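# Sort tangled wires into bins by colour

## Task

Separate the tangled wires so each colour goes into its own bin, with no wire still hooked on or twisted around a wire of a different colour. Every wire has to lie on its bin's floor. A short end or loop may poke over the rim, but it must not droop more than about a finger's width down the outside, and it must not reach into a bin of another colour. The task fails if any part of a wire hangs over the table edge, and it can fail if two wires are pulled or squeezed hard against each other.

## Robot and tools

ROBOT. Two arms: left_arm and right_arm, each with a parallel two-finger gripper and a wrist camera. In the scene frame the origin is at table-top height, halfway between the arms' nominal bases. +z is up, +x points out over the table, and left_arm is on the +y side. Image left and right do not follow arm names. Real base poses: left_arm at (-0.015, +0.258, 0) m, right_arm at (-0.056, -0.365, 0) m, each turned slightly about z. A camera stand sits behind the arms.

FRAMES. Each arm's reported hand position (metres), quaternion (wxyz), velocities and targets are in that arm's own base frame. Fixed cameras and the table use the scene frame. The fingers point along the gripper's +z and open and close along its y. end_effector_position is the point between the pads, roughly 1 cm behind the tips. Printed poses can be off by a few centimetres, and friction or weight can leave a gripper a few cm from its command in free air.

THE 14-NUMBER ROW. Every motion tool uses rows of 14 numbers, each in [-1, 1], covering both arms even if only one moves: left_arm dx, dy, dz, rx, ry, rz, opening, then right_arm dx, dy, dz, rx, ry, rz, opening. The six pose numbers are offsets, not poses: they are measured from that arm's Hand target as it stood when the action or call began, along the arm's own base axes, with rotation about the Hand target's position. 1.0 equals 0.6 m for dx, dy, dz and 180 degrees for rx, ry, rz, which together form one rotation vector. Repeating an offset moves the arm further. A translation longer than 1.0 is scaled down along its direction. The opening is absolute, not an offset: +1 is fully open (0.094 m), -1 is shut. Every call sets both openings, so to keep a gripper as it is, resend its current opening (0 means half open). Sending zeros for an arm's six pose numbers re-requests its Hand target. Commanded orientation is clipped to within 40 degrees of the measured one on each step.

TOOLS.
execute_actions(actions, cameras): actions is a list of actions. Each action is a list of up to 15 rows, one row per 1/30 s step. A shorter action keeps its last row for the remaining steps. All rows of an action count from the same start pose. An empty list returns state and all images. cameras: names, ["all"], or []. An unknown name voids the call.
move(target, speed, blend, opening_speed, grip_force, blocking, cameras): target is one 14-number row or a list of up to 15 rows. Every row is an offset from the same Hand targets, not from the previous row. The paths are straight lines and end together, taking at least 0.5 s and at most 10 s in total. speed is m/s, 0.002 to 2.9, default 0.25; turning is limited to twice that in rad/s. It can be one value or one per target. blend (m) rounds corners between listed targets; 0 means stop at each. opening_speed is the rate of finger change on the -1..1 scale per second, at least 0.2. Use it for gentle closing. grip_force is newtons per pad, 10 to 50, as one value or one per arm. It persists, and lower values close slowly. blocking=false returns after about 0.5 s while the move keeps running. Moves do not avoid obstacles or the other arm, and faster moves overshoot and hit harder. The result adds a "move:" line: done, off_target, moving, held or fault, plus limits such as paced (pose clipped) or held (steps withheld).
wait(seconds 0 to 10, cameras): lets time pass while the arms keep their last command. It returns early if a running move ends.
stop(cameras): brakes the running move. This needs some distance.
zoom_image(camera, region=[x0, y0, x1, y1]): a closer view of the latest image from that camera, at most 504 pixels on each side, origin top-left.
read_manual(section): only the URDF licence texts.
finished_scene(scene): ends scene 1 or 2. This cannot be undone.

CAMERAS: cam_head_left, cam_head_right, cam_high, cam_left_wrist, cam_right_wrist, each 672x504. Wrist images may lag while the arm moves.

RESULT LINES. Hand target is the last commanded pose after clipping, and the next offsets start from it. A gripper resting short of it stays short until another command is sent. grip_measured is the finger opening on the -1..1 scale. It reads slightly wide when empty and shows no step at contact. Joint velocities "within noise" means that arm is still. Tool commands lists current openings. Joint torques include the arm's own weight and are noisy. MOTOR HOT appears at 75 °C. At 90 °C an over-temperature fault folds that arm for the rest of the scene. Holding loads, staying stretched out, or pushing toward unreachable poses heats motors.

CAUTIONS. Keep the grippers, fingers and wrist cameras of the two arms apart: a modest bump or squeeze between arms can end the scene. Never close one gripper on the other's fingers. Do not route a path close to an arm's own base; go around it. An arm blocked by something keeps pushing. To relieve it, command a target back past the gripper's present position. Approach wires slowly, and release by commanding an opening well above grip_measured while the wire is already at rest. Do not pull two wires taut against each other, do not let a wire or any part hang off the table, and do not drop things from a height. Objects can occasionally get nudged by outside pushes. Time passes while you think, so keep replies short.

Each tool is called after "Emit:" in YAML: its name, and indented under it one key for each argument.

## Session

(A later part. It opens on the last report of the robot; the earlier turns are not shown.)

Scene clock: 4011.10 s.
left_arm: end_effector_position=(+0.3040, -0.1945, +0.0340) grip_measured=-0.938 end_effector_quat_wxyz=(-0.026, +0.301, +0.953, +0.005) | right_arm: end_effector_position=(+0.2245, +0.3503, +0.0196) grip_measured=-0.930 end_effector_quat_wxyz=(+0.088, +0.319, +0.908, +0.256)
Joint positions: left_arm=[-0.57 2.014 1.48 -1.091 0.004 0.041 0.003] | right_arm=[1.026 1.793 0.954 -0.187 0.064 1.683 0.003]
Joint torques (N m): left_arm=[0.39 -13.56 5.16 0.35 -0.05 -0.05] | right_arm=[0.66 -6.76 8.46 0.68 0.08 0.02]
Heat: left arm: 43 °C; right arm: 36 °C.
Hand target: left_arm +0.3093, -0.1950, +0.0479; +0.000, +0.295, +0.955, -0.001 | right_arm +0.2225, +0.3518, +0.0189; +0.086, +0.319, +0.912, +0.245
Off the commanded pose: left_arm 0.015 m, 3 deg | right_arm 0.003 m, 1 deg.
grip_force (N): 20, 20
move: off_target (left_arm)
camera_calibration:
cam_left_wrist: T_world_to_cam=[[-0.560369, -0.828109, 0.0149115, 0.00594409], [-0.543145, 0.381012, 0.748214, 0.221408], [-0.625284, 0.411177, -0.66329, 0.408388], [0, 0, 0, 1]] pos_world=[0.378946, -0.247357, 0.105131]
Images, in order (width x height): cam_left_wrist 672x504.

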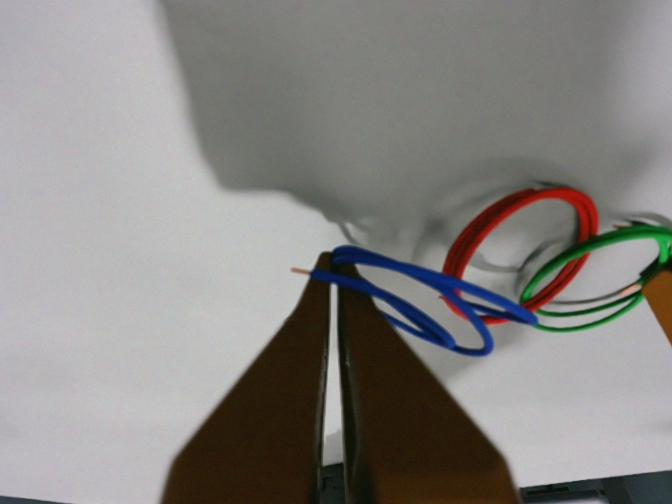

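Emit:
move:
  target:
    - [-0.0173, -0.0157, -0.02, 0, 0, 0, -1, 0, 0, 0, 0, 0, 0, -1]
  speed: 0.06
  cameras: ["cam_left_wrist"]

Scene clock: 4034.13 s.
left_arm: end_effector_position=(+0.2948, -0.2009, +0.0226) grip_measured=-0.938 end_effector_quat_wxyz=(-0.026, +0.297, +0.955, +0.006) | right_arm: end_effector_position=(+0.2245, +0.3503, +0.0196) grip_measured=-0.930 end_effector_quat_wxyz=(+0.088, +0.319, +0.908, +0.256)
Joint positions: left_arm=[-0.599 2.012 1.43 -1.042 0.004 0.004 0.003] | right_arm=[1.026 1.793 0.954 -0.187 0.064 1.683 0.003]
Joint torques (N m): left_arm=[-0.32 -13.37 5.07 0.36 -0.05 -0.06] | right_arm=[0.7 -6.89 8.27 0.7 0.08 0.03]
Motor temperatures (°C): left_arm=[30 48 34 32 28 28 29] | right_arm=[30 35 37 35 31 29 29]
Heat: left arm: 48 °C; right arm: 37 °C.
Hand target: left_arm +0.2988, -0.2044, +0.0359; +0.000, +0.295, +0.955, -0.001 | right_arm +0.2225, +0.3518, +0.0189; +0.086, +0.319, +0.912, +0.245
Off the commanded pose: left_arm 0.014 m, 3 deg | right_arm 0.003 m, 1 deg.
grip_force (N): 20, 20
move: off_target (left_arm)
camera_calibration:
cam_left_wrist: T_world_to_cam=[[-0.553772, -0.83257, 0.0128467, -0.00707736], [-0.547165, 0.375482, 0.748081, 0.227434], [-0.627653, 0.407237, -0.663484, 0.397556], [0, 0, 0, 1]] pos_world=[0.370052, -0.253189, 0.0937241]
Images, in order (width x height): cam_left_wrist 672x504.

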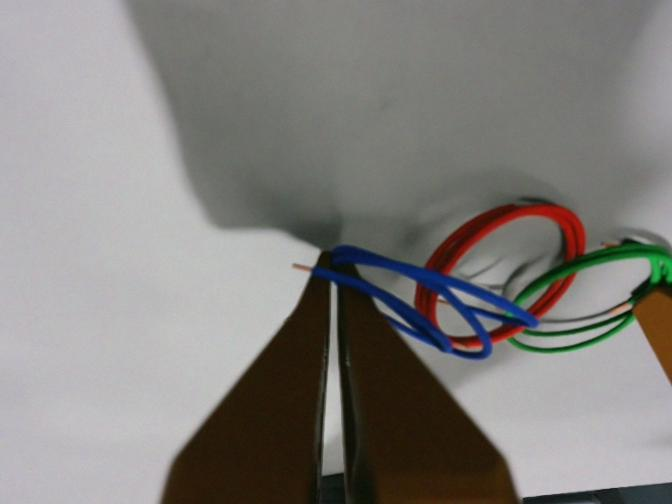

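Emit:
zoom_image:
  camera: "cam_left_wrist"
  region: [390, 190, 560, 370]

Scaled by 2.800 from the camera's 672x504 image, which has a finer 960x720 frame.

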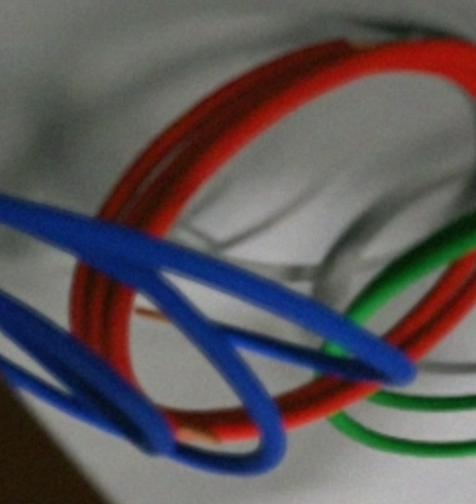

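Emit:
move:
  target:
    - [0, 0, 0.06, 0, 0, 0, -1, 0, 0, 0, 0, 0, 0, -1]
  speed: 0.08
  cameras: ["cam_left_wrist"]

Scene clock: 4045.87 s.
left_arm: end_effector_position=(+0.2927, -0.1995, +0.0537) grip_measured=-0.938 end_effector_quat_wxyz=(-0.027, +0.297, +0.955, +0.006) | right_arm: end_effector_position=(+0.2245, +0.3503, +0.0196) grip_measured=-0.930 end_effector_quat_wxyz=(+0.088, +0.319, +0.908, +0.256)
Joint positions: left_arm=[-0.599 1.97 1.498 -1.154 0.004 0.004 0.003] | right_arm=[1.026 1.793 0.954 -0.187 0.064 1.683 0.003]
Joint torques (N m): left_arm=[-0.32 -12.51 7.88 0.08 -0.04 -0.05] | right_arm=[0.68 -6.83 8.28 0.7 0.1 0.05]
Heat: left arm: 47 °C; right arm: 37 °C.
Hand target: left_arm +0.2989, -0.2044, +0.0719; +0.000, +0.295, +0.955, -0.001 | right_arm +0.2225, +0.3518, +0.0189; +0.086, +0.319, +0.912, +0.245
Off the commanded pose: left_arm 0.020 m, 3 deg | right_arm 0.003 m, 1 deg.
grip_force (N): 20, 20
move: off_target (left_arm)
camera_calibration:
cam_left_wrist: T_world_to_cam=[[-0.553135, -0.832993, 0.0128079, -0.007755], [-0.546495, 0.374408, 0.749107, 0.20205], [-0.628797, 0.407358, -0.662325, 0.416543], [0, 0, 0, 1]] pos_world=[0.36805, -0.251791, 0.124629]
Images, in order (width x height): cam_left_wrist 672x504.

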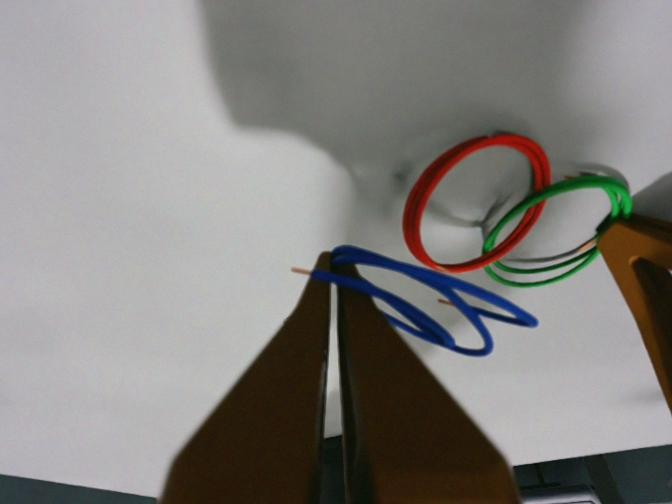

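Emit:
move:
  target:
    - [0, 0, 0.13, 0, 0, 0, -1, 0, 0, 0, 0, 0, 0, -1]
    - [0.1685, 0.0407, 0.13, 0, 0, 0.2444, -1, 0, 0, 0, 0, 0, 0, -1]
    - [0.2518, 0.0473, 0.05, 0, 0, 0.4667, -1, 0, 0, 0, 0, 0, 0, -1]
  speed: [0.12, 0.12, 0.1]
  blend: [0.02, 0.015, 0]
  cameras: ["cam_left_wrist", "cam_high"]

Scene clock: 4087.67 s.
left_arm: end_effector_position=(+0.4458, -0.1780, +0.1108) grip_measured=-0.938 end_effector_quat_wxyz=(+0.020, -0.413, +0.910, -0.024) | right_arm: end_effector_position=(+0.2245, +0.3503, +0.0196) grip_measured=-0.930 end_effector_quat_wxyz=(+0.088, +0.319, +0.908, +0.256)
Joint positions: left_arm=[-0.38 2.453 2.513 -1.569 0.004 -1.232 0.003] | right_arm=[1.026 1.793 0.954 -0.187 0.064 1.683 0.003]
Joint torques (N m): left_arm=[0.39 -10.74 8.16 0.37 -0.06 -0.06] | right_arm=[0.64 -6.93 8.42 0.68 0.08 0.03]
Heat: left arm: 48 °C; right arm: 37 °C.
Hand target: left_arm +0.4499, -0.1760, +0.1018; +0.000, -0.420, +0.908, -0.001 | right_arm +0.2225, +0.3518, +0.0189; +0.086, +0.319, +0.912, +0.245
Off the commanded pose: left_arm 0.010 m, 4 deg | right_arm 0.003 m, 1 deg.
joint sent to its limit (left arm) — joint 4 (wrist pitch), lower limit. The joint targets are off in orientation, not in position.
grip_force (N): 20, 20
move: off_target (left_arm)
camera_calibration:
cam_left_wrist: T_world_to_cam=[[0.760326, -0.645878, 0.068894, -0.464384], [-0.49873, -0.512547, 0.698974, 0.0613323], [-0.41614, -0.565807, -0.711821, 0.279331], [0, 0, 0, 1]] pos_world=[0.499913, -0.110453, 0.187957]
Images, in order (width x height): cam_high 672x504, cam_left_wrist 672x504.

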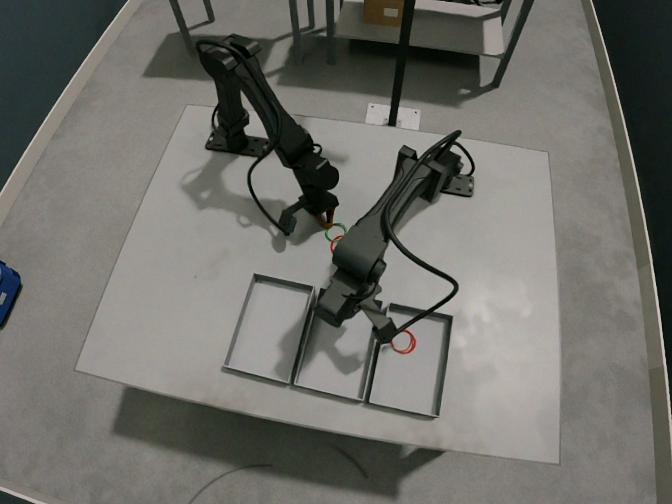

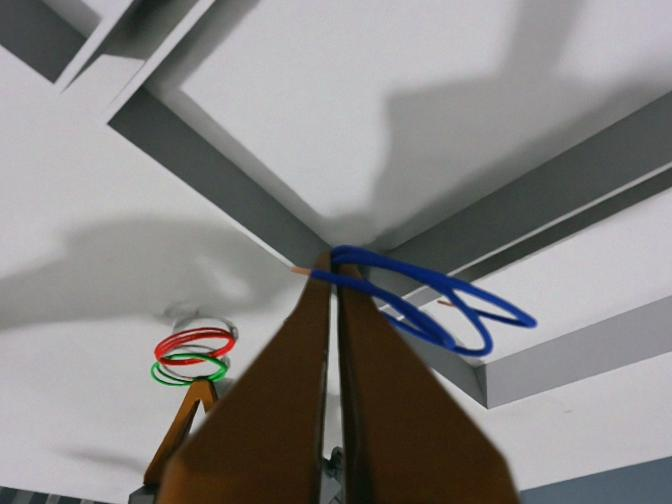

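Emit:
move:
  target:
    - [0, 0, -0.12, 0, 0, 0, -1, 0, 0, 0, 0, 0, 0, -1]
  speed: 0.1
  cameras: ["cam_left_wrist"]

Scene clock: 4106.20 s.
left_arm: end_effector_position=(+0.4510, -0.1801, +0.0466) grip_measured=-0.938 end_effector_quat_wxyz=(+0.011, -0.413, +0.910, -0.014) | right_arm: end_effector_position=(+0.2245, +0.3503, +0.0196) grip_measured=-0.930 end_effector_quat_wxyz=(+0.088, +0.319, +0.908, +0.256)
Joint positions: left_arm=[-0.38 2.46 2.268 -1.344 0.004 -1.233 0.003] | right_arm=[1.026 1.793 0.954 -0.187 0.064 1.683 0.003]
Joint torques (N m): left_arm=[0.39 -11.14 5.76 0.42 -0.05 -0.08] | right_arm=[0.65 -6.84 8.25 0.68 0.06 0.04]
Heat: left arm: 47 °C; right arm: 37 °C.
Hand target: left_arm +0.4499, -0.1760, +0.0299; +0.000, -0.420, +0.908, -0.001 | right_arm +0.2225, +0.3518, +0.0189; +0.086, +0.319, +0.912, +0.245
Off the commanded pose: left_arm 0.017 m, 2 deg | right_arm 0.003 m, 1 deg.
grip_force (N): 20, 20
move: off_target (left_arm)
camera_calibration:
cam_left_wrist: T_world_to_cam=[[0.762205, -0.645843, 0.0439454, -0.464891], [-0.481119, -0.519767, 0.705951, 0.0981007], [-0.433092, -0.559222, -0.706896, 0.243228], [0, 0, 0, 1]] pos_world=[0.50688, -0.113238, 0.123113]
Images, in order (width x height): cam_left_wrist 672x504.

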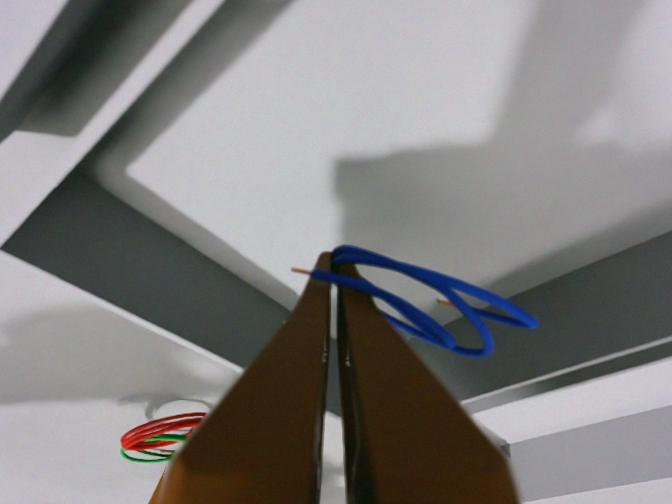

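Emit:
move:
  target:
    - [0.0167, 0.0333, 0, 0, 0, 0, -1, 0, 0, 0, 0, 0, 0, -1]
    - [0.0167, 0.0333, -0.045, 0, 0, 0, -1, 0, 0, 0, 0, 0, 0, -1]
  speed: 0.08
  cameras: ["cam_left_wrist"]

Scene clock: 4115.73 s.
left_arm: end_effector_position=(+0.4602, -0.1568, +0.0244) grip_measured=-0.938 end_effector_quat_wxyz=(+0.007, -0.420, +0.907, -0.012) | right_arm: end_effector_position=(+0.2245, +0.3503, +0.0196) grip_measured=-0.930 end_effector_quat_wxyz=(+0.088, +0.319, +0.908, +0.256)
Joint positions: left_arm=[-0.328 2.476 2.208 -1.277 0.007 -1.196 0.003] | right_arm=[1.026 1.793 0.954 -0.187 0.064 1.683 0.003]
Joint torques (N m): left_arm=[-0.14 -10.77 4.94 0.7 -0.11 0.01] | right_arm=[0.59 -6.98 8.29 0.68 0.1 0.05]
Heat: left arm: 46 °C; right arm: 37 °C.
Hand target: left_arm +0.4599, -0.1562, +0.0029; +0.000, -0.420, +0.908, -0.001 | right_arm +0.2225, +0.3518, +0.0189; +0.086, +0.319, +0.912, +0.245
Off the commanded pose: left_arm 0.022 m, 1 deg | right_arm 0.003 m, 1 deg.
grip_force (N): 20, 20
move: off_target (left_arm)
camera_calibration:
cam_left_wrist: T_world_to_cam=[[0.772498, -0.633968, 0.0364882, -0.45858], [-0.466828, -0.528004, 0.709425, 0.122394], [-0.430487, -0.565063, -0.703836, 0.24239], [0, 0, 0, 1]] pos_world=[0.515734, -0.0891347, 0.100506]
Images, in order (width x height): cam_left_wrist 672x504.

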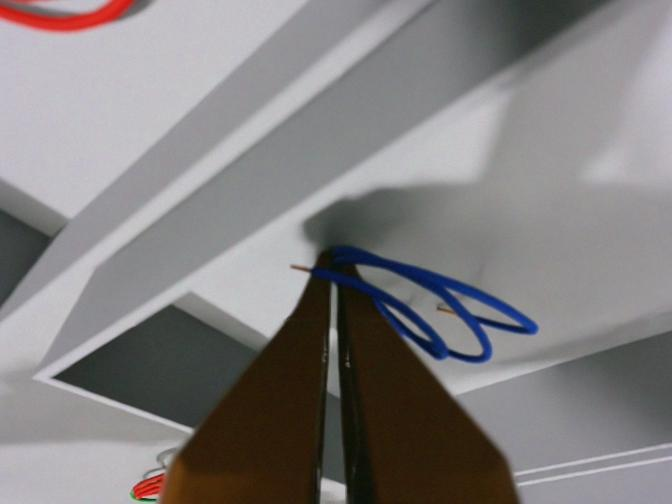

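Emit:
move:
  target:
    - [0, 0, -0.02, 0, 0, 0, -1, 0, 0, 0, 0, 0, 0, -1]
  speed: 0.06
  cameras: ["cam_left_wrist"]

Scene clock: 4120.53 s.
left_arm: end_effector_position=(+0.4600, -0.1567, +0.0225) grip_measured=-0.938 end_effector_quat_wxyz=(+0.008, -0.420, +0.907, -0.013) | right_arm: end_effector_position=(+0.2245, +0.3503, +0.0196) grip_measured=-0.930 end_effector_quat_wxyz=(+0.088, +0.319, +0.908, +0.256)
Joint positions: left_arm=[-0.328 2.471 2.192 -1.263 0.007 -1.196 0.003] | right_arm=[1.026 1.793 0.954 -0.187 0.064 1.683 0.003]
Joint torques (N m): left_arm=[-0.18 -10.29 2.85 1.03 -0.07 0.01] | right_arm=[0.55 -6.97 8.27 0.69 0.04 0.04]
Heat: left arm: 46 °C; right arm: 37 °C.
Hand target: left_arm +0.4599, -0.1562, -0.0092; +0.000, -0.420, +0.908, -0.001 | right_arm +0.2225, +0.3518, +0.0189; +0.086, +0.319, +0.912, +0.245
Off the commanded pose: left_arm 0.032 m, 2 deg | right_arm 0.003 m, 1 deg.
grip_force (N): 20, 20
move: off_target (left_arm)
camera_calibration:
cam_left_wrist: T_world_to_cam=[[0.772418, -0.633913, 0.0390382, -0.458351], [-0.46862, -0.527364, 0.708719, 0.124585], [-0.428679, -0.565722, -0.70441, 0.240078], [0, 0, 0, 1]] pos_world=[0.515338, -0.0890361, 0.0987106]
Images, in order (width x height): cam_left_wrist 672x504.

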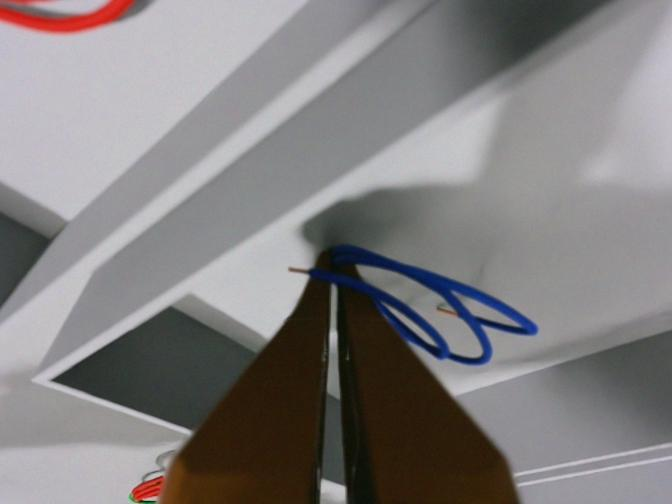

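Emit:
move:
  target:
    - [0, 0, 0.012, 0, 0, 0, -0.5, 0, 0, 0, 0, 0, 0, -1]
  speed: 0.05
  opening_speed: 0.5
  cameras: ["cam_left_wrist"]

Scene clock: 4127.50 s.
left_arm: end_effector_position=(+0.4555, -0.1515, +0.0225) grip_measured=-0.503 end_effector_quat_wxyz=(+0.002, -0.422, +0.906, -0.003) | right_arm: end_effector_position=(+0.2245, +0.3503, +0.0196) grip_measured=-0.930 end_effector_quat_wxyz=(+0.088, +0.319, +0.908, +0.256)
Joint positions: left_arm=[-0.323 2.468 2.187 -1.283 0.001 -1.195 0.023] | right_arm=[1.026 1.793 0.954 -0.187 0.064 1.683 0.003]
Joint torques (N m): left_arm=[-0.55 -10.22 5.01 0.93 -0.02 0] | right_arm=[0.59 -6.83 8.4 0.69 0.1 0.04]
Heat: left arm: 46 °C; right arm: 37 °C.
Hand target: left_arm +0.4599, -0.1560, -0.0020; +0.000, -0.420, +0.908, -0.001 | right_arm +0.2225, +0.3518, +0.0189; +0.086, +0.319, +0.912, +0.245
Off the commanded pose: left_arm 0.025 m, 0 deg | right_arm 0.003 m, 1 deg.
grip_force (N): 20, 20
move: off_target (left_arm)
camera_calibration:
cam_left_wrist: T_world_to_cam=[[0.77538, -0.631278, 0.0165661, -0.451922], [-0.453344, -0.538183, 0.710519, 0.116641], [-0.43962, -0.558432, -0.703483, 0.247116], [0, 0, 0, 1]] pos_world=[0.511927, -0.0845162, 0.098453]
Images, in order (width x height): cam_left_wrist 672x504.

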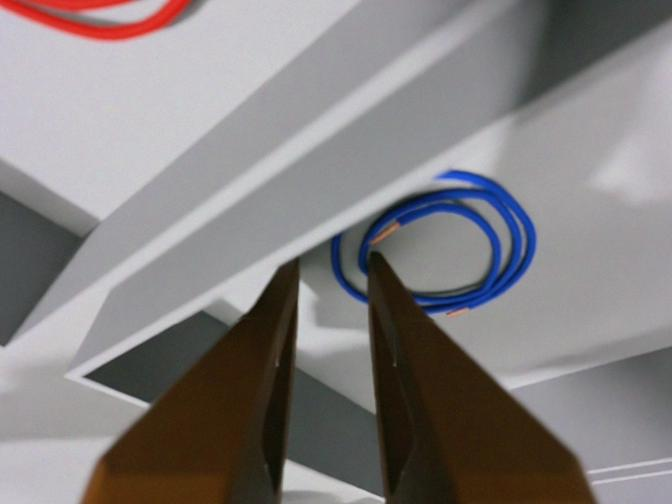

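Emit:
move:
  target:
    - [0, 0, 0.03, 0, 0, 0, -0.4, 0, 0, 0, 0, 0, 0, -1]
    - [0, 0, 0.2, 0, 0, 0, -0.4, 0, 0, 0, 0, 0, 0, -1]
  speed: [0.05, 0.15]
  cameras: ["cam_left_wrist"]

Scene clock: 4133.23 s.
left_arm: end_effector_position=(+0.4620, -0.1541, +0.1033) grip_measured=-0.403 end_effector_quat_wxyz=(+0.023, -0.422, +0.906, -0.025) | right_arm: end_effector_position=(+0.2245, +0.3503, +0.0196) grip_measured=-0.930 end_effector_quat_wxyz=(+0.088, +0.319, +0.908, +0.256)
Joint positions: left_arm=[-0.322 2.485 2.541 -1.559 0.005 -1.194 0.028] | right_arm=[1.026 1.793 0.954 -0.187 0.064 1.683 0.003]
Joint torques (N m): left_arm=[-0.58 -15.38 6.95 0.27 -0.05 -0.01] | right_arm=[0.69 -6.93 8.28 0.68 0.06 0.04]
Heat: left arm: 46 °C; right arm: 37 °C.
Hand target: left_arm +0.4599, -0.1562, +0.1181; +0.000, -0.420, +0.908, -0.001 | right_arm +0.2225, +0.3518, +0.0189; +0.086, +0.319, +0.912, +0.245
Off the commanded pose: left_arm 0.015 m, 4 deg | right_arm 0.003 m, 1 deg.
joint sent to its limit (left arm) — joint 4 (wrist pitch), lower limit. The joint targets are off in orientation, not in position.
grip_force (N): 20, 20
move: off_target (left_arm)
camera_calibration:
cam_left_wrist: T_world_to_cam=[[0.772819, -0.630334, 0.0736904, -0.46458], [-0.492572, -0.522558, 0.695921, 0.0827696], [-0.400155, -0.574119, -0.714327, 0.285898], [0, 0, 0, 1]] pos_world=[0.51421, -0.0854494, 0.180858]
Images, in order (width x height): cam_left_wrist 672x504.

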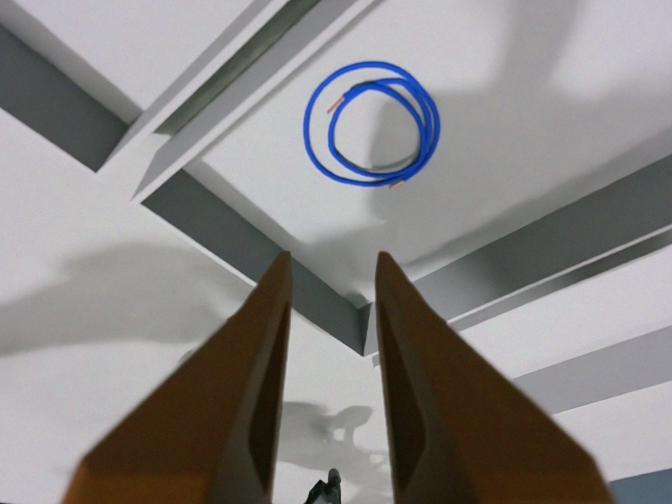

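Emit:
move:
  target:
    - [-0.1, -0.01, 0.07, 0, 0, 0, -0.35, 0, 0, 0, 0, 0, 0, -1]
    - [-0.18, 0.18, 0.12, 0, 0, -0.3, -0.35, 0, 0, 0, 0, 0, 0, -1]
  speed: 0.25
  blend: [0.03, 0]
  cameras: ["cam_high", "cam_head_right", "cam_head_left"]

Scene clock: 4157.47 s.
left_arm: end_effector_position=(+0.3568, -0.0505, +0.1775) grip_measured=-0.353 end_effector_quat_wxyz=(+0.004, +0.036, +0.999, -0.004) | right_arm: end_effector_position=(+0.2245, +0.3503, +0.0196) grip_measured=-0.930 end_effector_quat_wxyz=(+0.088, +0.319, +0.908, +0.256)
Joint positions: left_arm=[-0.14 1.934 1.945 -1.572 0.008 -0.067 0.03] | right_arm=[1.026 1.793 0.954 -0.187 0.064 1.683 0.003]
Joint torques (N m): left_arm=[0.08 -12.59 5.24 0.29 -0.08 0.04] | right_arm=[0.77 -6.8 8.32 0.67 0.08 0.03]
Motor temperatures (°C): left_arm=[30 53 35 32 28 28 29] | right_arm=[30 35 37 35 31 29 29]
Heat: left arm: 53 °C; right arm: 37 °C.
Hand target: left_arm +0.3519, -0.0481, +0.1901; +0.000, +0.038, +0.999, -0.001 | right_arm +0.2225, +0.3518, +0.0189; +0.086, +0.319, +0.912, +0.245
Off the commanded pose: left_arm 0.014 m, 1 deg | right_arm 0.003 m, 1 deg.
joint sent to its limit (left arm) — joint 4 (wrist pitch), lower limit. The joint targets still meet the commanded pose.
grip_force (N): 20, 20
move: off_target (left_arm)
Images, in order (width x height): cam_head_left 672x504, cam_head_right 672x504, cam_high 672x504.

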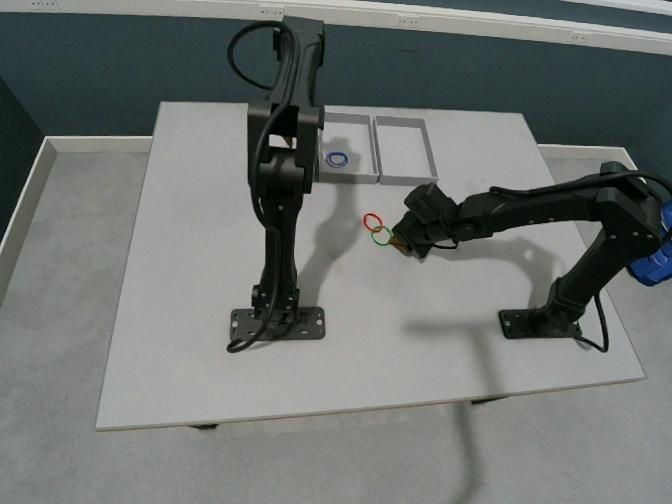

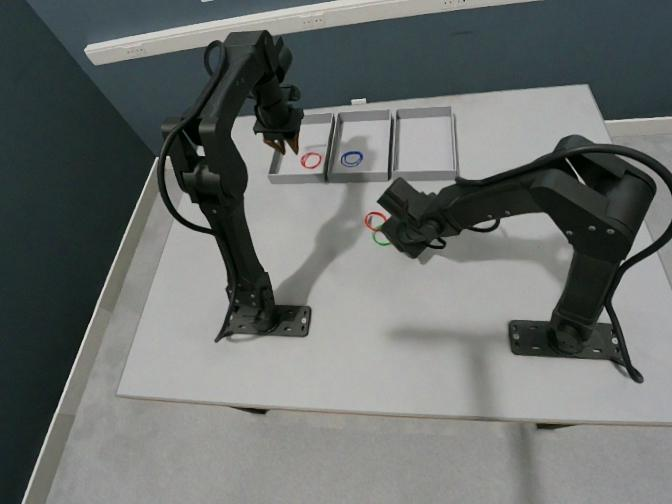

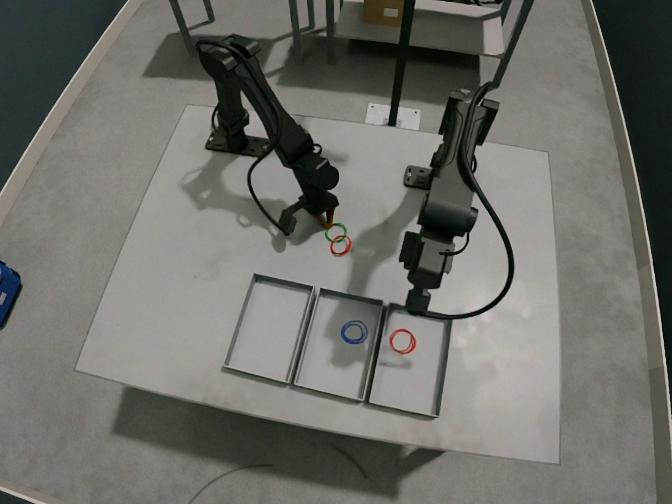

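Emit:
zoom_image:
  camera: "cam_high"
  region: [290, 200, 390, 275]

Emit:
zoom_image:
  camera: "cam_head_right"
  region: [330, 180, 450, 270]

Emit:
zoom_image:
  camera: "cam_head_left"
  region: [340, 190, 460, 280]

Scaled by 5.040 from the camera's 672x504 image, which has a finer 960x720 frame.

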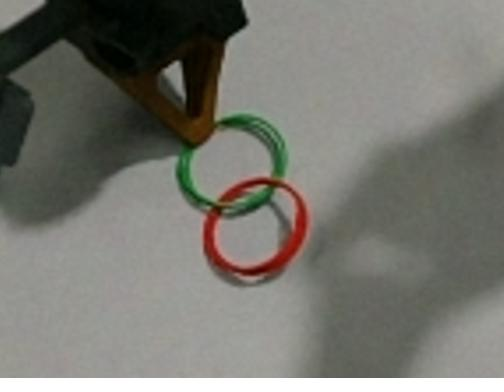

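Scaled by 4.200 from the camera's 672x504 image, which has a finer 960x720 frame.

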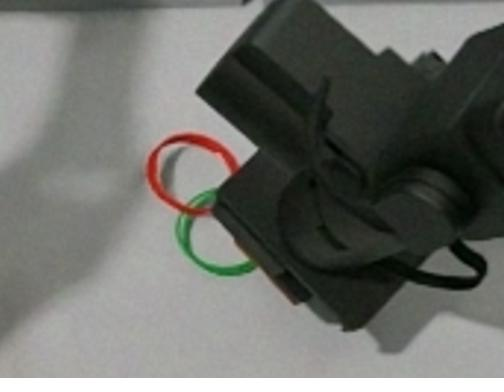

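Scaled by 4.200 from the camera's 672x504 image, which has a finer 960x720 frame.

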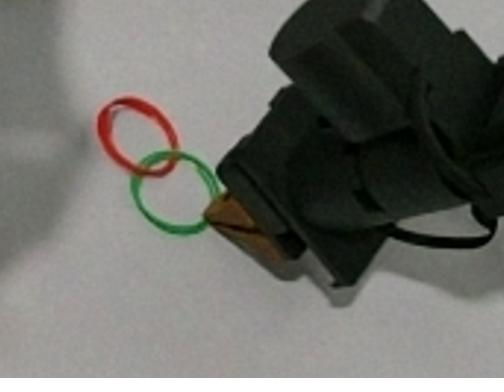

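Emit:
move:
  target:
    - [-0.2148, -0.3398, -0.06, -0.1077, -0.2312, -0.2189, -0.35, 0, 0, 0, 0, 0, 0, -1]
    - [-0.2148, -0.3398, -0.165, -0.1077, -0.2312, -0.2189, -0.35, 0, 0, 0, 0, 0, 0, -1]
  speed: 0.25
  blend: [0.03, 0]
  cameras: ["cam_left_wrist"]

Scene clock: 4200.63 s.
left_arm: end_effector_position=(+0.2222, -0.2289, +0.1429) grip_measured=-0.353 end_effector_quat_wxyz=(+0.279, +0.347, +0.886, -0.132) | right_arm: end_effector_position=(+0.2245, +0.3503, +0.0196) grip_measured=-0.930 end_effector_quat_wxyz=(+0.088, +0.319, +0.908, +0.256)
Joint positions: left_arm=[-0.797 1.183 0.874 -0.634 0.011 -0.055 0.03] | right_arm=[1.026 1.793 0.954 -0.187 0.064 1.683 0.003]
Joint torques (N m): left_arm=[0.39 -3.26 7.47 1.65 -0.04 0] | right_arm=[0.68 -6.9 8.32 0.68 0.07 0.06]
Heat: left arm: 50 °C; right arm: 37 °C.
Hand target: left_arm +0.2249, -0.2282, +0.1445; +0.282, +0.343, +0.886, -0.131 (not the last commanded pose) | right_arm +0.2225, +0.3518, +0.0189; +0.086, +0.319, +0.912, +0.245
Off the commanded pose: left_arm 0.057 m, 10 deg | right_arm 0.003 m, 1 deg.
grip_force (N): 20, 20
move: held (left_arm; a check stopped the path); path passed 0 of 2 targets; limits=held
pose unreachable (left arm): on one or more control steps of this call, first in action 0 (counted from 0), this arm could not follow its commanded pose, so it was not sent that pose on those steps. It may still have moved: this result reports where it is.
cause: moving toward the commanded pose would bring a part of the arm too close to another arm (this arm's fingers and the right arm's wrist (the part past joint 4), along the way the arms are being sent, or toward where that arm still pushes).
camera_calibration:
cam_left_wrist: T_world_to_cam=[[-0.681953, -0.729132, 0.0575111, -0.0263639], [-0.713931, 0.680688, 0.164215, 0.298573], [-0.158881, 0.0709276, -0.984747, 0.307973], [0, 0, 0, 1]] pos_world=[0.244113, -0.244302, 0.255762]
Images, in order (width x height): cam_left_wrist 672x504.

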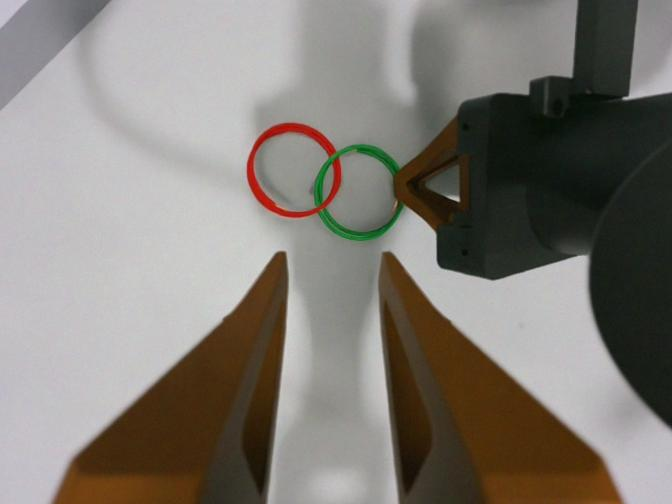

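Emit:
zoom_image:
  camera: "cam_left_wrist"
  region: [235, 105, 415, 255]

Emit:
zoom_image:
  camera: "cam_left_wrist"
  region: [300, 130, 360, 220]

Scaled by 2.800 from the camera's 672x504 image, which has a finer 960x720 frame.

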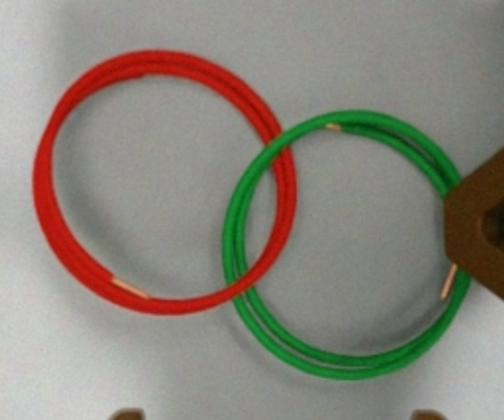

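Scaled by 5.600 from the camera's 672x504 image, which has a finer 960x720 frame.

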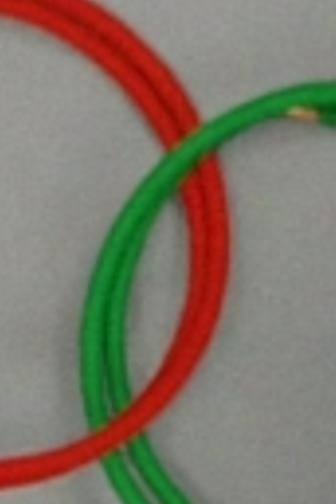

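Emit:
move:
  target: [0, 0, 0, 0, 0, 0, -0.35, -0.0567, -0.0817, 0, 0, 0, 0, -1]
  speed: 0.08
  cameras: ["cam_left_wrist", "cam_high"]

Scene clock: 4414.07 s.
left_arm: end_effector_position=(+0.2222, -0.2289, +0.1429) grip_measured=-0.353 end_effector_quat_wxyz=(+0.279, +0.347, +0.886, -0.132) | right_arm: end_effector_position=(+0.1921, +0.3087, +0.0187) grip_measured=-0.930 end_effector_quat_wxyz=(+0.083, +0.317, +0.912, +0.249)
Joint positions: left_arm=[-0.797 1.183 0.874 -0.634 0.011 -0.055 0.03] | right_arm=[1.043 1.62 0.756 -0.179 0.064 1.695 0.003]
Joint torques (N m): left_arm=[0.4 -3.25 7.51 1.65 -0.05 0] | right_arm=[0.51 -7.95 4.52 0.9 0.13 0.11]
Motor temperatures (°C): left_arm=[30 39 36 40 28 28 29] | right_arm=[30 35 37 35 31 29 29]
Heat: left arm: 40 °C; right arm: 37 °C.
Hand target: left_arm +0.2249, -0.2282, +0.1445; +0.282, +0.343, +0.886, -0.131 | right_arm +0.1886, +0.3028, +0.0189; +0.086, +0.319, +0.912, +0.245
Off the commanded pose: left_arm 0.003 m, 1 deg | right_arm 0.007 m, 1 deg.
grip_force (N): 20, 20
move: done
camera_calibration:
cam_left_wrist: T_world_to_cam=[[-0.681953, -0.729132, 0.0575111, -0.0263639], [-0.713931, 0.680688, 0.164215, 0.298573], [-0.158881, 0.0709276, -0.984747, 0.307973], [0, 0, 0, 1]] pos_world=[0.244113, -0.244302, 0.255762]
Images, in order (width x height): cam_high 672x504, cam_left_wrist 672x504.

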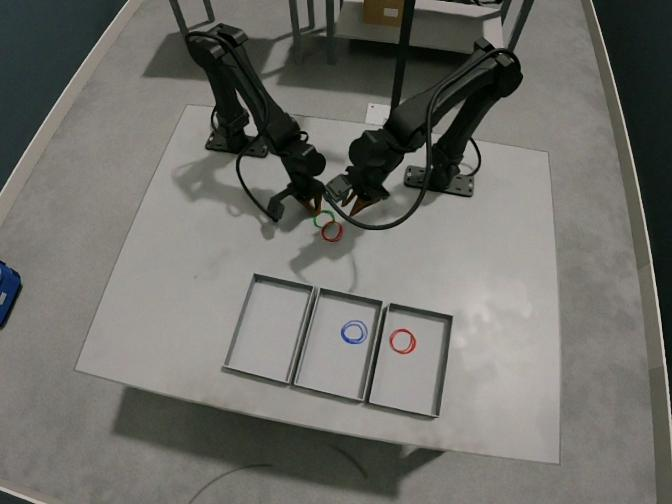

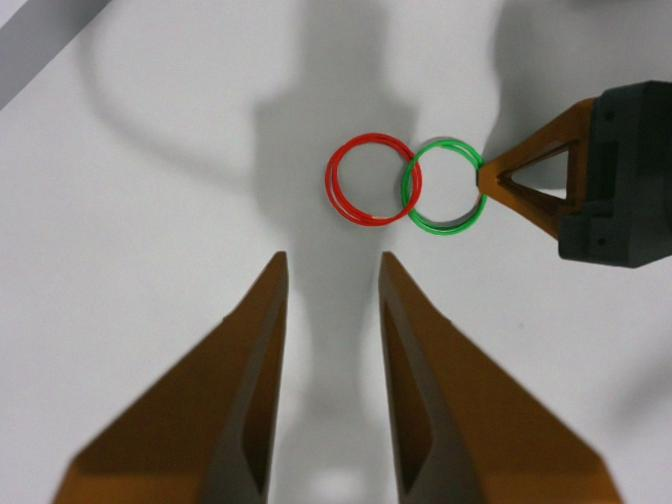

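Emit:
zoom_image:
  camera: "cam_left_wrist"
  region: [310, 120, 500, 250]

Emit:
zoom_image:
  camera: "cam_left_wrist"
  region: [360, 125, 450, 235]

Scaled by 2.653 from the camera's 672x504 image, which has a finer 960x720 frame.

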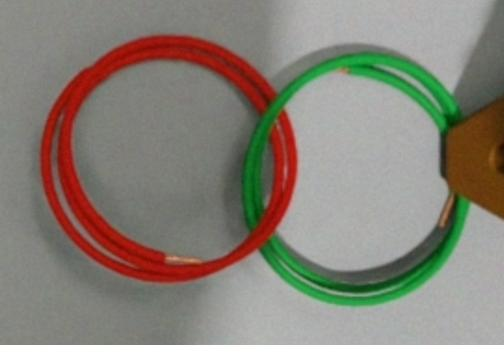

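Scaled by 4.582 from the camera's 672x504 image, which has a finer 960x720 frame.

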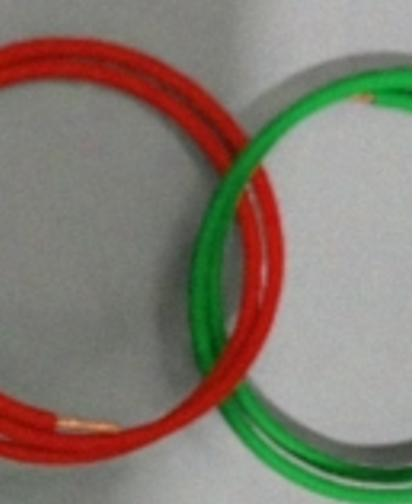

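Emit:
move:
  target:
    - [0.0377, -0.0583, -0.0742, 0.1686, 0.1120, -0.1110, -0.35, 0, 0, 0, 0, 0, 0, -1]
  speed: 0.2
  cameras: ["cam_left_wrist"]

Scene clock: 4458.87 s.
left_arm: end_effector_position=(+0.2442, -0.2588, +0.1005) grip_measured=-0.353 end_effector_quat_wxyz=(+0.000, +0.518, +0.855, -0.004) | right_arm: end_effector_position=(+0.1921, +0.3087, +0.0187) grip_measured=-0.930 end_effector_quat_wxyz=(+0.083, +0.317, +0.911, +0.249)
Joint positions: left_arm=[-0.813 1.895 1.584 -1.259 0.008 0.276 0.03] | right_arm=[1.043 1.62 0.756 -0.179 0.064 1.695 0.003]
Joint torques (N m): left_arm=[-0.53 -7.5 8.47 0.26 -0.09 0.04] | right_arm=[0.4 -7.94 4.44 0.9 0.14 0.05]
Heat: left arm: 40 °C; right arm: 36 °C.
Hand target: left_arm +0.2475, -0.2633, +0.1001; +0.001, +0.523, +0.852, +0.000 | right_arm +0.1886, +0.3028, +0.0189; +0.086, +0.319, +0.912, +0.245
Off the commanded pose: left_arm 0.006 m, 1 deg | right_arm 0.007 m, 1 deg.
grip_force (N): 20, 20
move: done
camera_calibration:
cam_left_wrist: T_world_to_cam=[[-0.879033, -0.476482, 0.016314, 0.086893], [-0.325659, 0.625076, 0.709384, 0.177587], [-0.348207, 0.618259, -0.704633, 0.43149], [0, 0, 0, 1]] pos_world=[0.284462, -0.336375, 0.176647]
Images, in order (width x height): cam_left_wrist 672x504.

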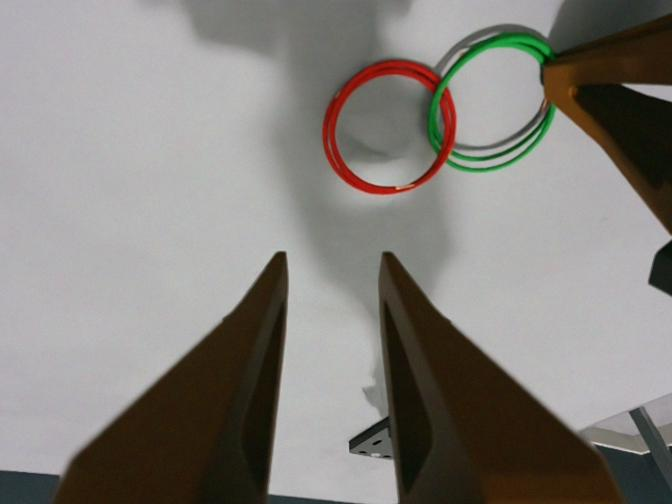

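Emit:
move:
  target:
    - [0, 0, -0.1168, 0, 0, 0, -0.35, 0, 0, 0, 0, 0, 0, -1]
  speed: 0.15
  cameras: ["cam_left_wrist"]

Scene clock: 4468.57 s.
left_arm: end_effector_position=(+0.2471, -0.2619, +0.0366) grip_measured=-0.353 end_effector_quat_wxyz=(+0.002, +0.518, +0.855, -0.004) | right_arm: end_effector_position=(+0.1921, +0.3087, +0.0187) grip_measured=-0.930 end_effector_quat_wxyz=(+0.083, +0.317, +0.911, +0.249)
Joint positions: left_arm=[-0.813 1.953 1.405 -1.017 0.008 0.277 0.03] | right_arm=[1.043 1.62 0.756 -0.179 0.064 1.695 0.003]
Joint torques (N m): left_arm=[-0.54 -8.14 5.63 0.48 -0.09 0.04] | right_arm=[0.43 -8.05 4.52 0.85 0.13 0.03]
Heat: left arm: 39 °C; right arm: 36 °C.
Hand target: left_arm +0.2475, -0.2633, +0.0300; +0.001, +0.523, +0.852, +0.000 | right_arm +0.1886, +0.3028, +0.0189; +0.086, +0.319, +0.912, +0.245
Off the commanded pose: left_arm 0.007 m, 1 deg | right_arm 0.007 m, 1 deg.
grip_force (N): 20, 20
move: done
camera_calibration:
cam_left_wrist: T_world_to_cam=[[-0.87926, -0.476102, 0.0151394, 0.0892495], [-0.327787, 0.627803, 0.705988, 0.227193], [-0.345627, 0.615784, -0.708062, 0.388348], [0, 0, 0, 1]] pos_world=[0.287168, -0.33928, 0.113228]
Images, in order (width x height): cam_left_wrist 672x504.

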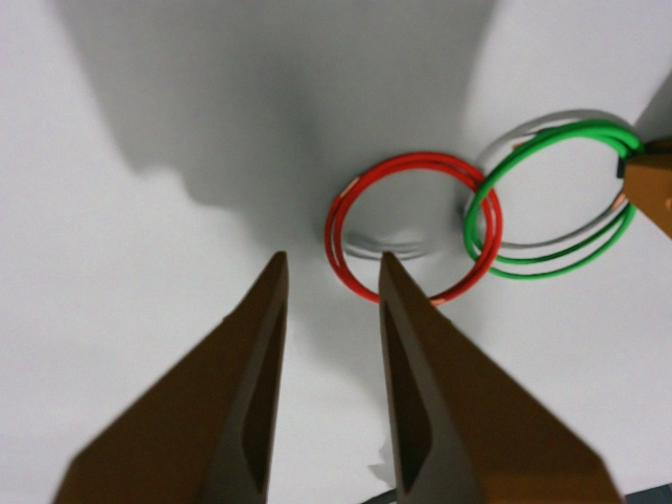

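Emit:
move:
  target:
    - [0, 0, -0.05, 0, 0, 0, -0.35, 0, 0, 0, 0, 0, 0, -1]
  speed: 0.06
  cameras: ["cam_left_wrist"]

Scene clock: 4479.47 s.
left_arm: end_effector_position=(+0.2474, -0.2609, +0.0161) grip_measured=-0.353 end_effector_quat_wxyz=(+0.003, +0.519, +0.855, -0.002) | right_arm: end_effector_position=(+0.1921, +0.3087, +0.0187) grip_measured=-0.930 end_effector_quat_wxyz=(+0.083, +0.317, +0.911, +0.249)
Joint positions: left_arm=[-0.813 1.976 1.352 -0.94 0.003 0.277 0.03] | right_arm=[1.043 1.62 0.756 -0.179 0.064 1.695 0.003]
Joint torques (N m): left_arm=[-0.53 -6.95 4.3 0.85 -0.04 0.04] | right_arm=[0.54 -8.08 4.48 0.87 0.13 0.06]
Heat: left arm: 40 °C; right arm: 36 °C.
Hand target: left_arm +0.2475, -0.2633, +0.0000; +0.000, +0.523, +0.852, +0.000 | right_arm +0.1886, +0.3028, +0.0189; +0.086, +0.319, +0.912, +0.245
Off the commanded pose: left_arm 0.016 m, 1 deg | right_arm 0.007 m, 1 deg.
grip_force (N): 20, 20
move: off_target (left_arm)
camera_calibration:
cam_left_wrist: T_world_to_cam=[[-0.879481, -0.475828, 0.010086, 0.0904879], [-0.330521, 0.625881, 0.70642, 0.241303], [-0.342447, 0.617949, -0.707721, 0.373013], [0, 0, 0, 1]] pos_world=[0.287075, -0.338474, 0.0926155]
Images, in order (width x height): cam_left_wrist 672x504.

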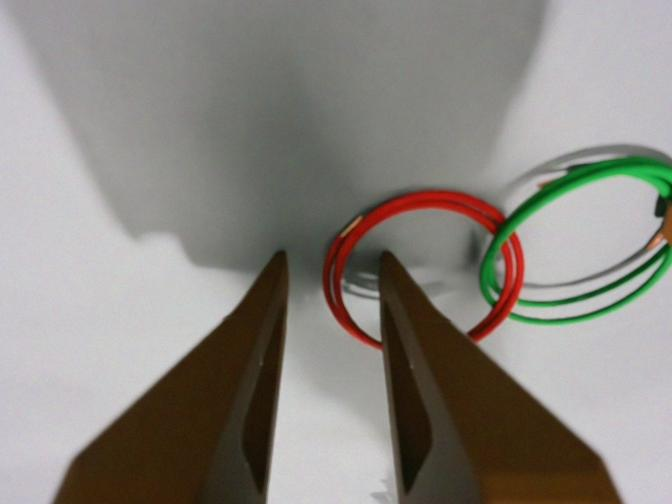

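Emit:
move:
  target: [0, 0, 0, 0, 0, 0, -1, 0, 0, 0, 0, 0, 0, -1]
  speed: 0.05
  grip_force: [20, 20]
  cameras: ["cam_left_wrist"]

Scene clock: 4485.40 s.
left_arm: end_effector_position=(+0.2507, -0.2631, +0.0162) grip_measured=-0.930 end_effector_quat_wxyz=(+0.011, +0.519, +0.855, -0.002) | right_arm: end_effector_position=(+0.1921, +0.3087, +0.0187) grip_measured=-0.930 end_effector_quat_wxyz=(+0.083, +0.317, +0.911, +0.249)
Joint positions: left_arm=[-0.813 1.976 1.352 -0.924 -0.002 0.277 0.003] | right_arm=[1.043 1.62 0.756 -0.179 0.064 1.695 0.003]
Joint torques (N m): left_arm=[-0.5 -6.97 4.33 0.71 0 0.04] | right_arm=[0.54 -7.86 4.53 0.89 0.14 0.05]
Heat: left arm: 40 °C; right arm: 36 °C.
Hand target: left_arm +0.2476, -0.2633, +0.0000; +0.001, +0.523, +0.853, +0.000 | right_arm +0.1886, +0.3028, +0.0189; +0.086, +0.319, +0.912, +0.245
Off the commanded pose: left_arm 0.017 m, 1 deg | right_arm 0.007 m, 1 deg.
grip_force (N): 20, 20
move: off_target (left_arm)
camera_calibration:
cam_left_wrist: T_world_to_cam=[[-0.879696, -0.475534, 0.00160419, 0.092622], [-0.340212, 0.631713, 0.696559, 0.24789], [-0.332251, 0.612215, -0.717498, 0.37166], [0, 0, 0, 1]] pos_world=[0.289298, -0.340086, 0.0938466]
Images, in order (width x height): cam_left_wrist 672x504.

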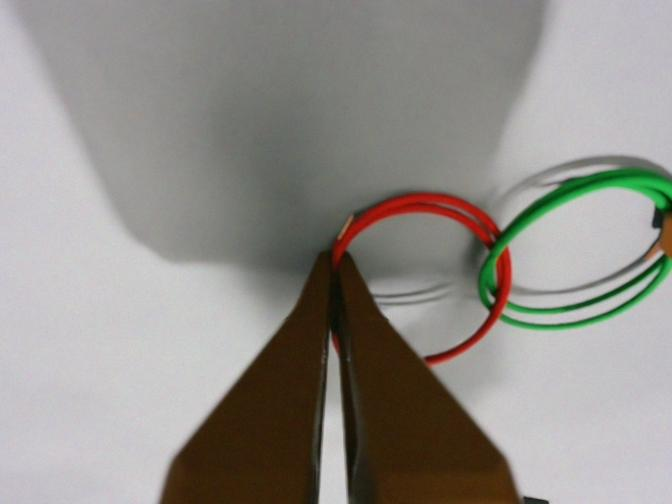

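Emit:
move:
  target:
    - [0, 0, 0.08, 0, 0, 0, -1, 0, 0, 0, 0, 0, 0, -1]
    - [-0.0112, 0.0138, 0.08, 0, 0, 0.1222, -1, 0, 0, 0, 0, 0, 0, -1]
    - [-0.0268, 0.0225, 0.08, 0, 0, 0.2444, -1, 0, 0, 0, 0, 0, 0, -1]
    - [-0.0445, 0.0247, 0.08, 0, 0, 0.3667, -1, 0, 0, 0, 0, 0, 0, -1]
  speed: 0.12
  blend: [0.004, 0.004, 0.004, 0]
  cameras: ["cam_left_wrist"]

Scene clock: 4502.87 s.
left_arm: end_effector_position=(+0.2193, -0.2452, +0.0366) grip_measured=-0.931 end_effector_quat_wxyz=(-0.016, -0.024, +0.999, +0.016) | right_arm: end_effector_position=(+0.1921, +0.3087, +0.0187) grip_measured=-0.930 end_effector_quat_wxyz=(+0.083, +0.317, +0.911, +0.249)
Joint positions: left_arm=[-0.842 1.888 1.315 -1.043 0.004 -0.889 0.003] | right_arm=[1.043 1.62 0.756 -0.179 0.064 1.696 0.003]
Joint torques (N m): left_arm=[-0.54 -12.05 5.11 0.31 -0.06 -0.12] | right_arm=[0.64 -7.97 4.59 0.86 0.16 0.05]
Heat: left arm: 40 °C; right arm: 36 °C.
Hand target: left_arm +0.2209, -0.2484, +0.0479; +0.001, -0.026, +1.000, +0.000 | right_arm +0.1886, +0.3028, +0.0189; +0.086, +0.319, +0.912, +0.245
Off the commanded pose: left_arm 0.012 m, 3 deg | right_arm 0.007 m, 1 deg.
grip_force (N): 20, 20
move: off_target (left_arm)
camera_calibration:
cam_left_wrist: T_world_to_cam=[[0.0629313, -0.997716, -0.0245541, -0.260291], [-0.677302, -0.0607651, 0.733191, 0.11445], [-0.733009, -0.0295101, -0.679579, 0.294082], [0, 0, 0, 1]] pos_world=[0.309462, -0.244063, 0.109547]
Images, in order (width x height): cam_left_wrist 672x504.

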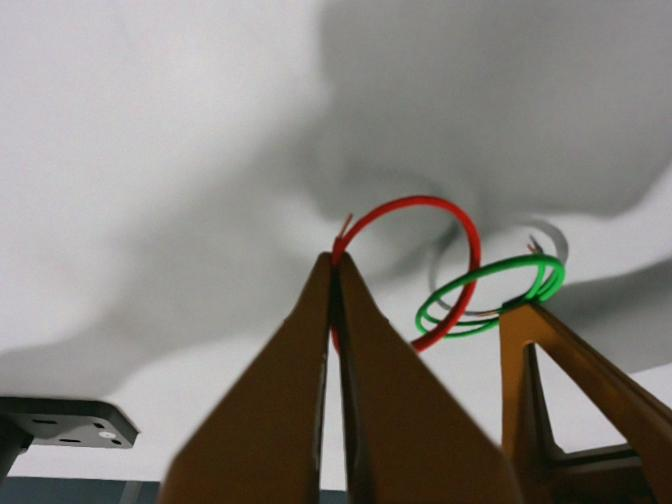

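Emit:
zoom_image:
  camera: "cam_left_wrist"
  region: [320, 180, 590, 370]

Scaled by 1.867 from the camera's 672x504 image, which has a finer 960x720 frame.

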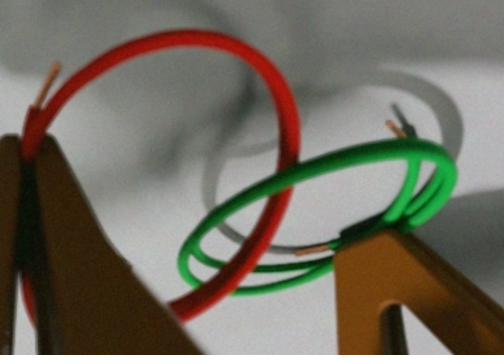

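Emit:
move:
  target:
    - [0, 0, 0.03, 0, 0, 0, -1, 0, 0, 0, 0, 0, 0, -1]
    - [-0.0172, -0.0047, 0.03, 0, 0, 0.1222, -1, 0, 0, 0, 0, 0, 0, -1]
    - [-0.0267, -0.0109, 0.03, 0, 0, 0.2, -1, 0, 0, 0, 0, 0, 0, -1]
  speed: 0.1
  blend: [0.004, 0.004, 0]
  cameras: ["cam_left_wrist"]

Scene clock: 4523.43 s.
left_arm: end_effector_position=(+0.2039, -0.2537, +0.0510) grip_measured=-0.931 end_effector_quat_wxyz=(-0.011, -0.331, +0.943, +0.017) | right_arm: end_effector_position=(+0.1921, +0.3087, +0.0187) grip_measured=-0.930 end_effector_quat_wxyz=(+0.082, +0.317, +0.911, +0.249)
Joint positions: left_arm=[-0.892 1.853 1.328 -1.086 0.008 -1.567 0.003] | right_arm=[1.043 1.62 0.756 -0.179 0.064 1.696 0.003]
Joint torques (N m): left_arm=[-0.47 -12.04 6.15 0.1 -0.1 -0.1] | right_arm=[0.46 -7.94 4.49 0.89 0.15 0.04]
Heat: left arm: 41 °C; right arm: 36 °C.
Hand target: left_arm +0.2048, -0.2549, +0.0660; +0.001, -0.334, +0.943, +0.000 | right_arm +0.1886, +0.3028, +0.0189; +0.086, +0.319, +0.912, +0.245
Off the commanded pose: left_arm 0.015 m, 2 deg | right_arm 0.007 m, 1 deg.
grip_force (N): 20, 20
move: off_target (left_arm)
camera_calibration:
cam_left_wrist: T_world_to_cam=[[0.63623, -0.7709, -0.0304061, -0.326536], [-0.523592, -0.460399, 0.716857, -0.0389882], [-0.566624, -0.440166, -0.696557, 0.155095], [0, 0, 0, 1]] pos_world=[0.275218, -0.201409, 0.126053]
Images, in order (width x height): cam_left_wrist 672x504.

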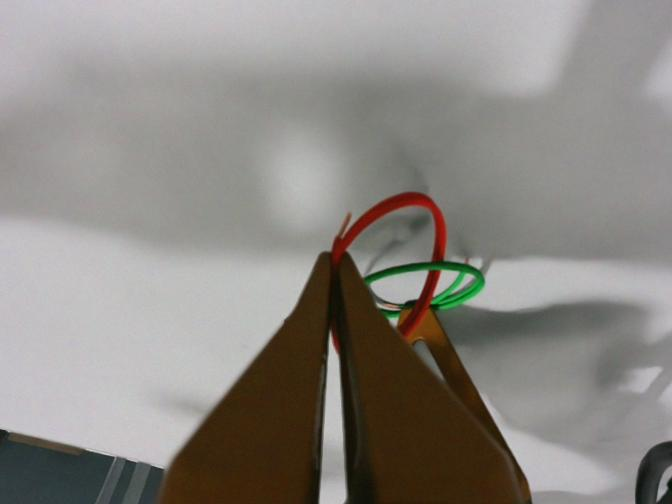

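Emit:
zoom_image:
  camera: "cam_left_wrist"
  region: [320, 180, 500, 350]

Scaled by 2.800 from the camera's 672x504 image, which has a finer 960x720 frame.

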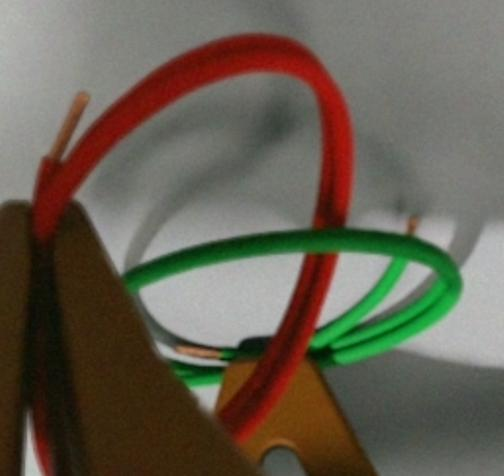

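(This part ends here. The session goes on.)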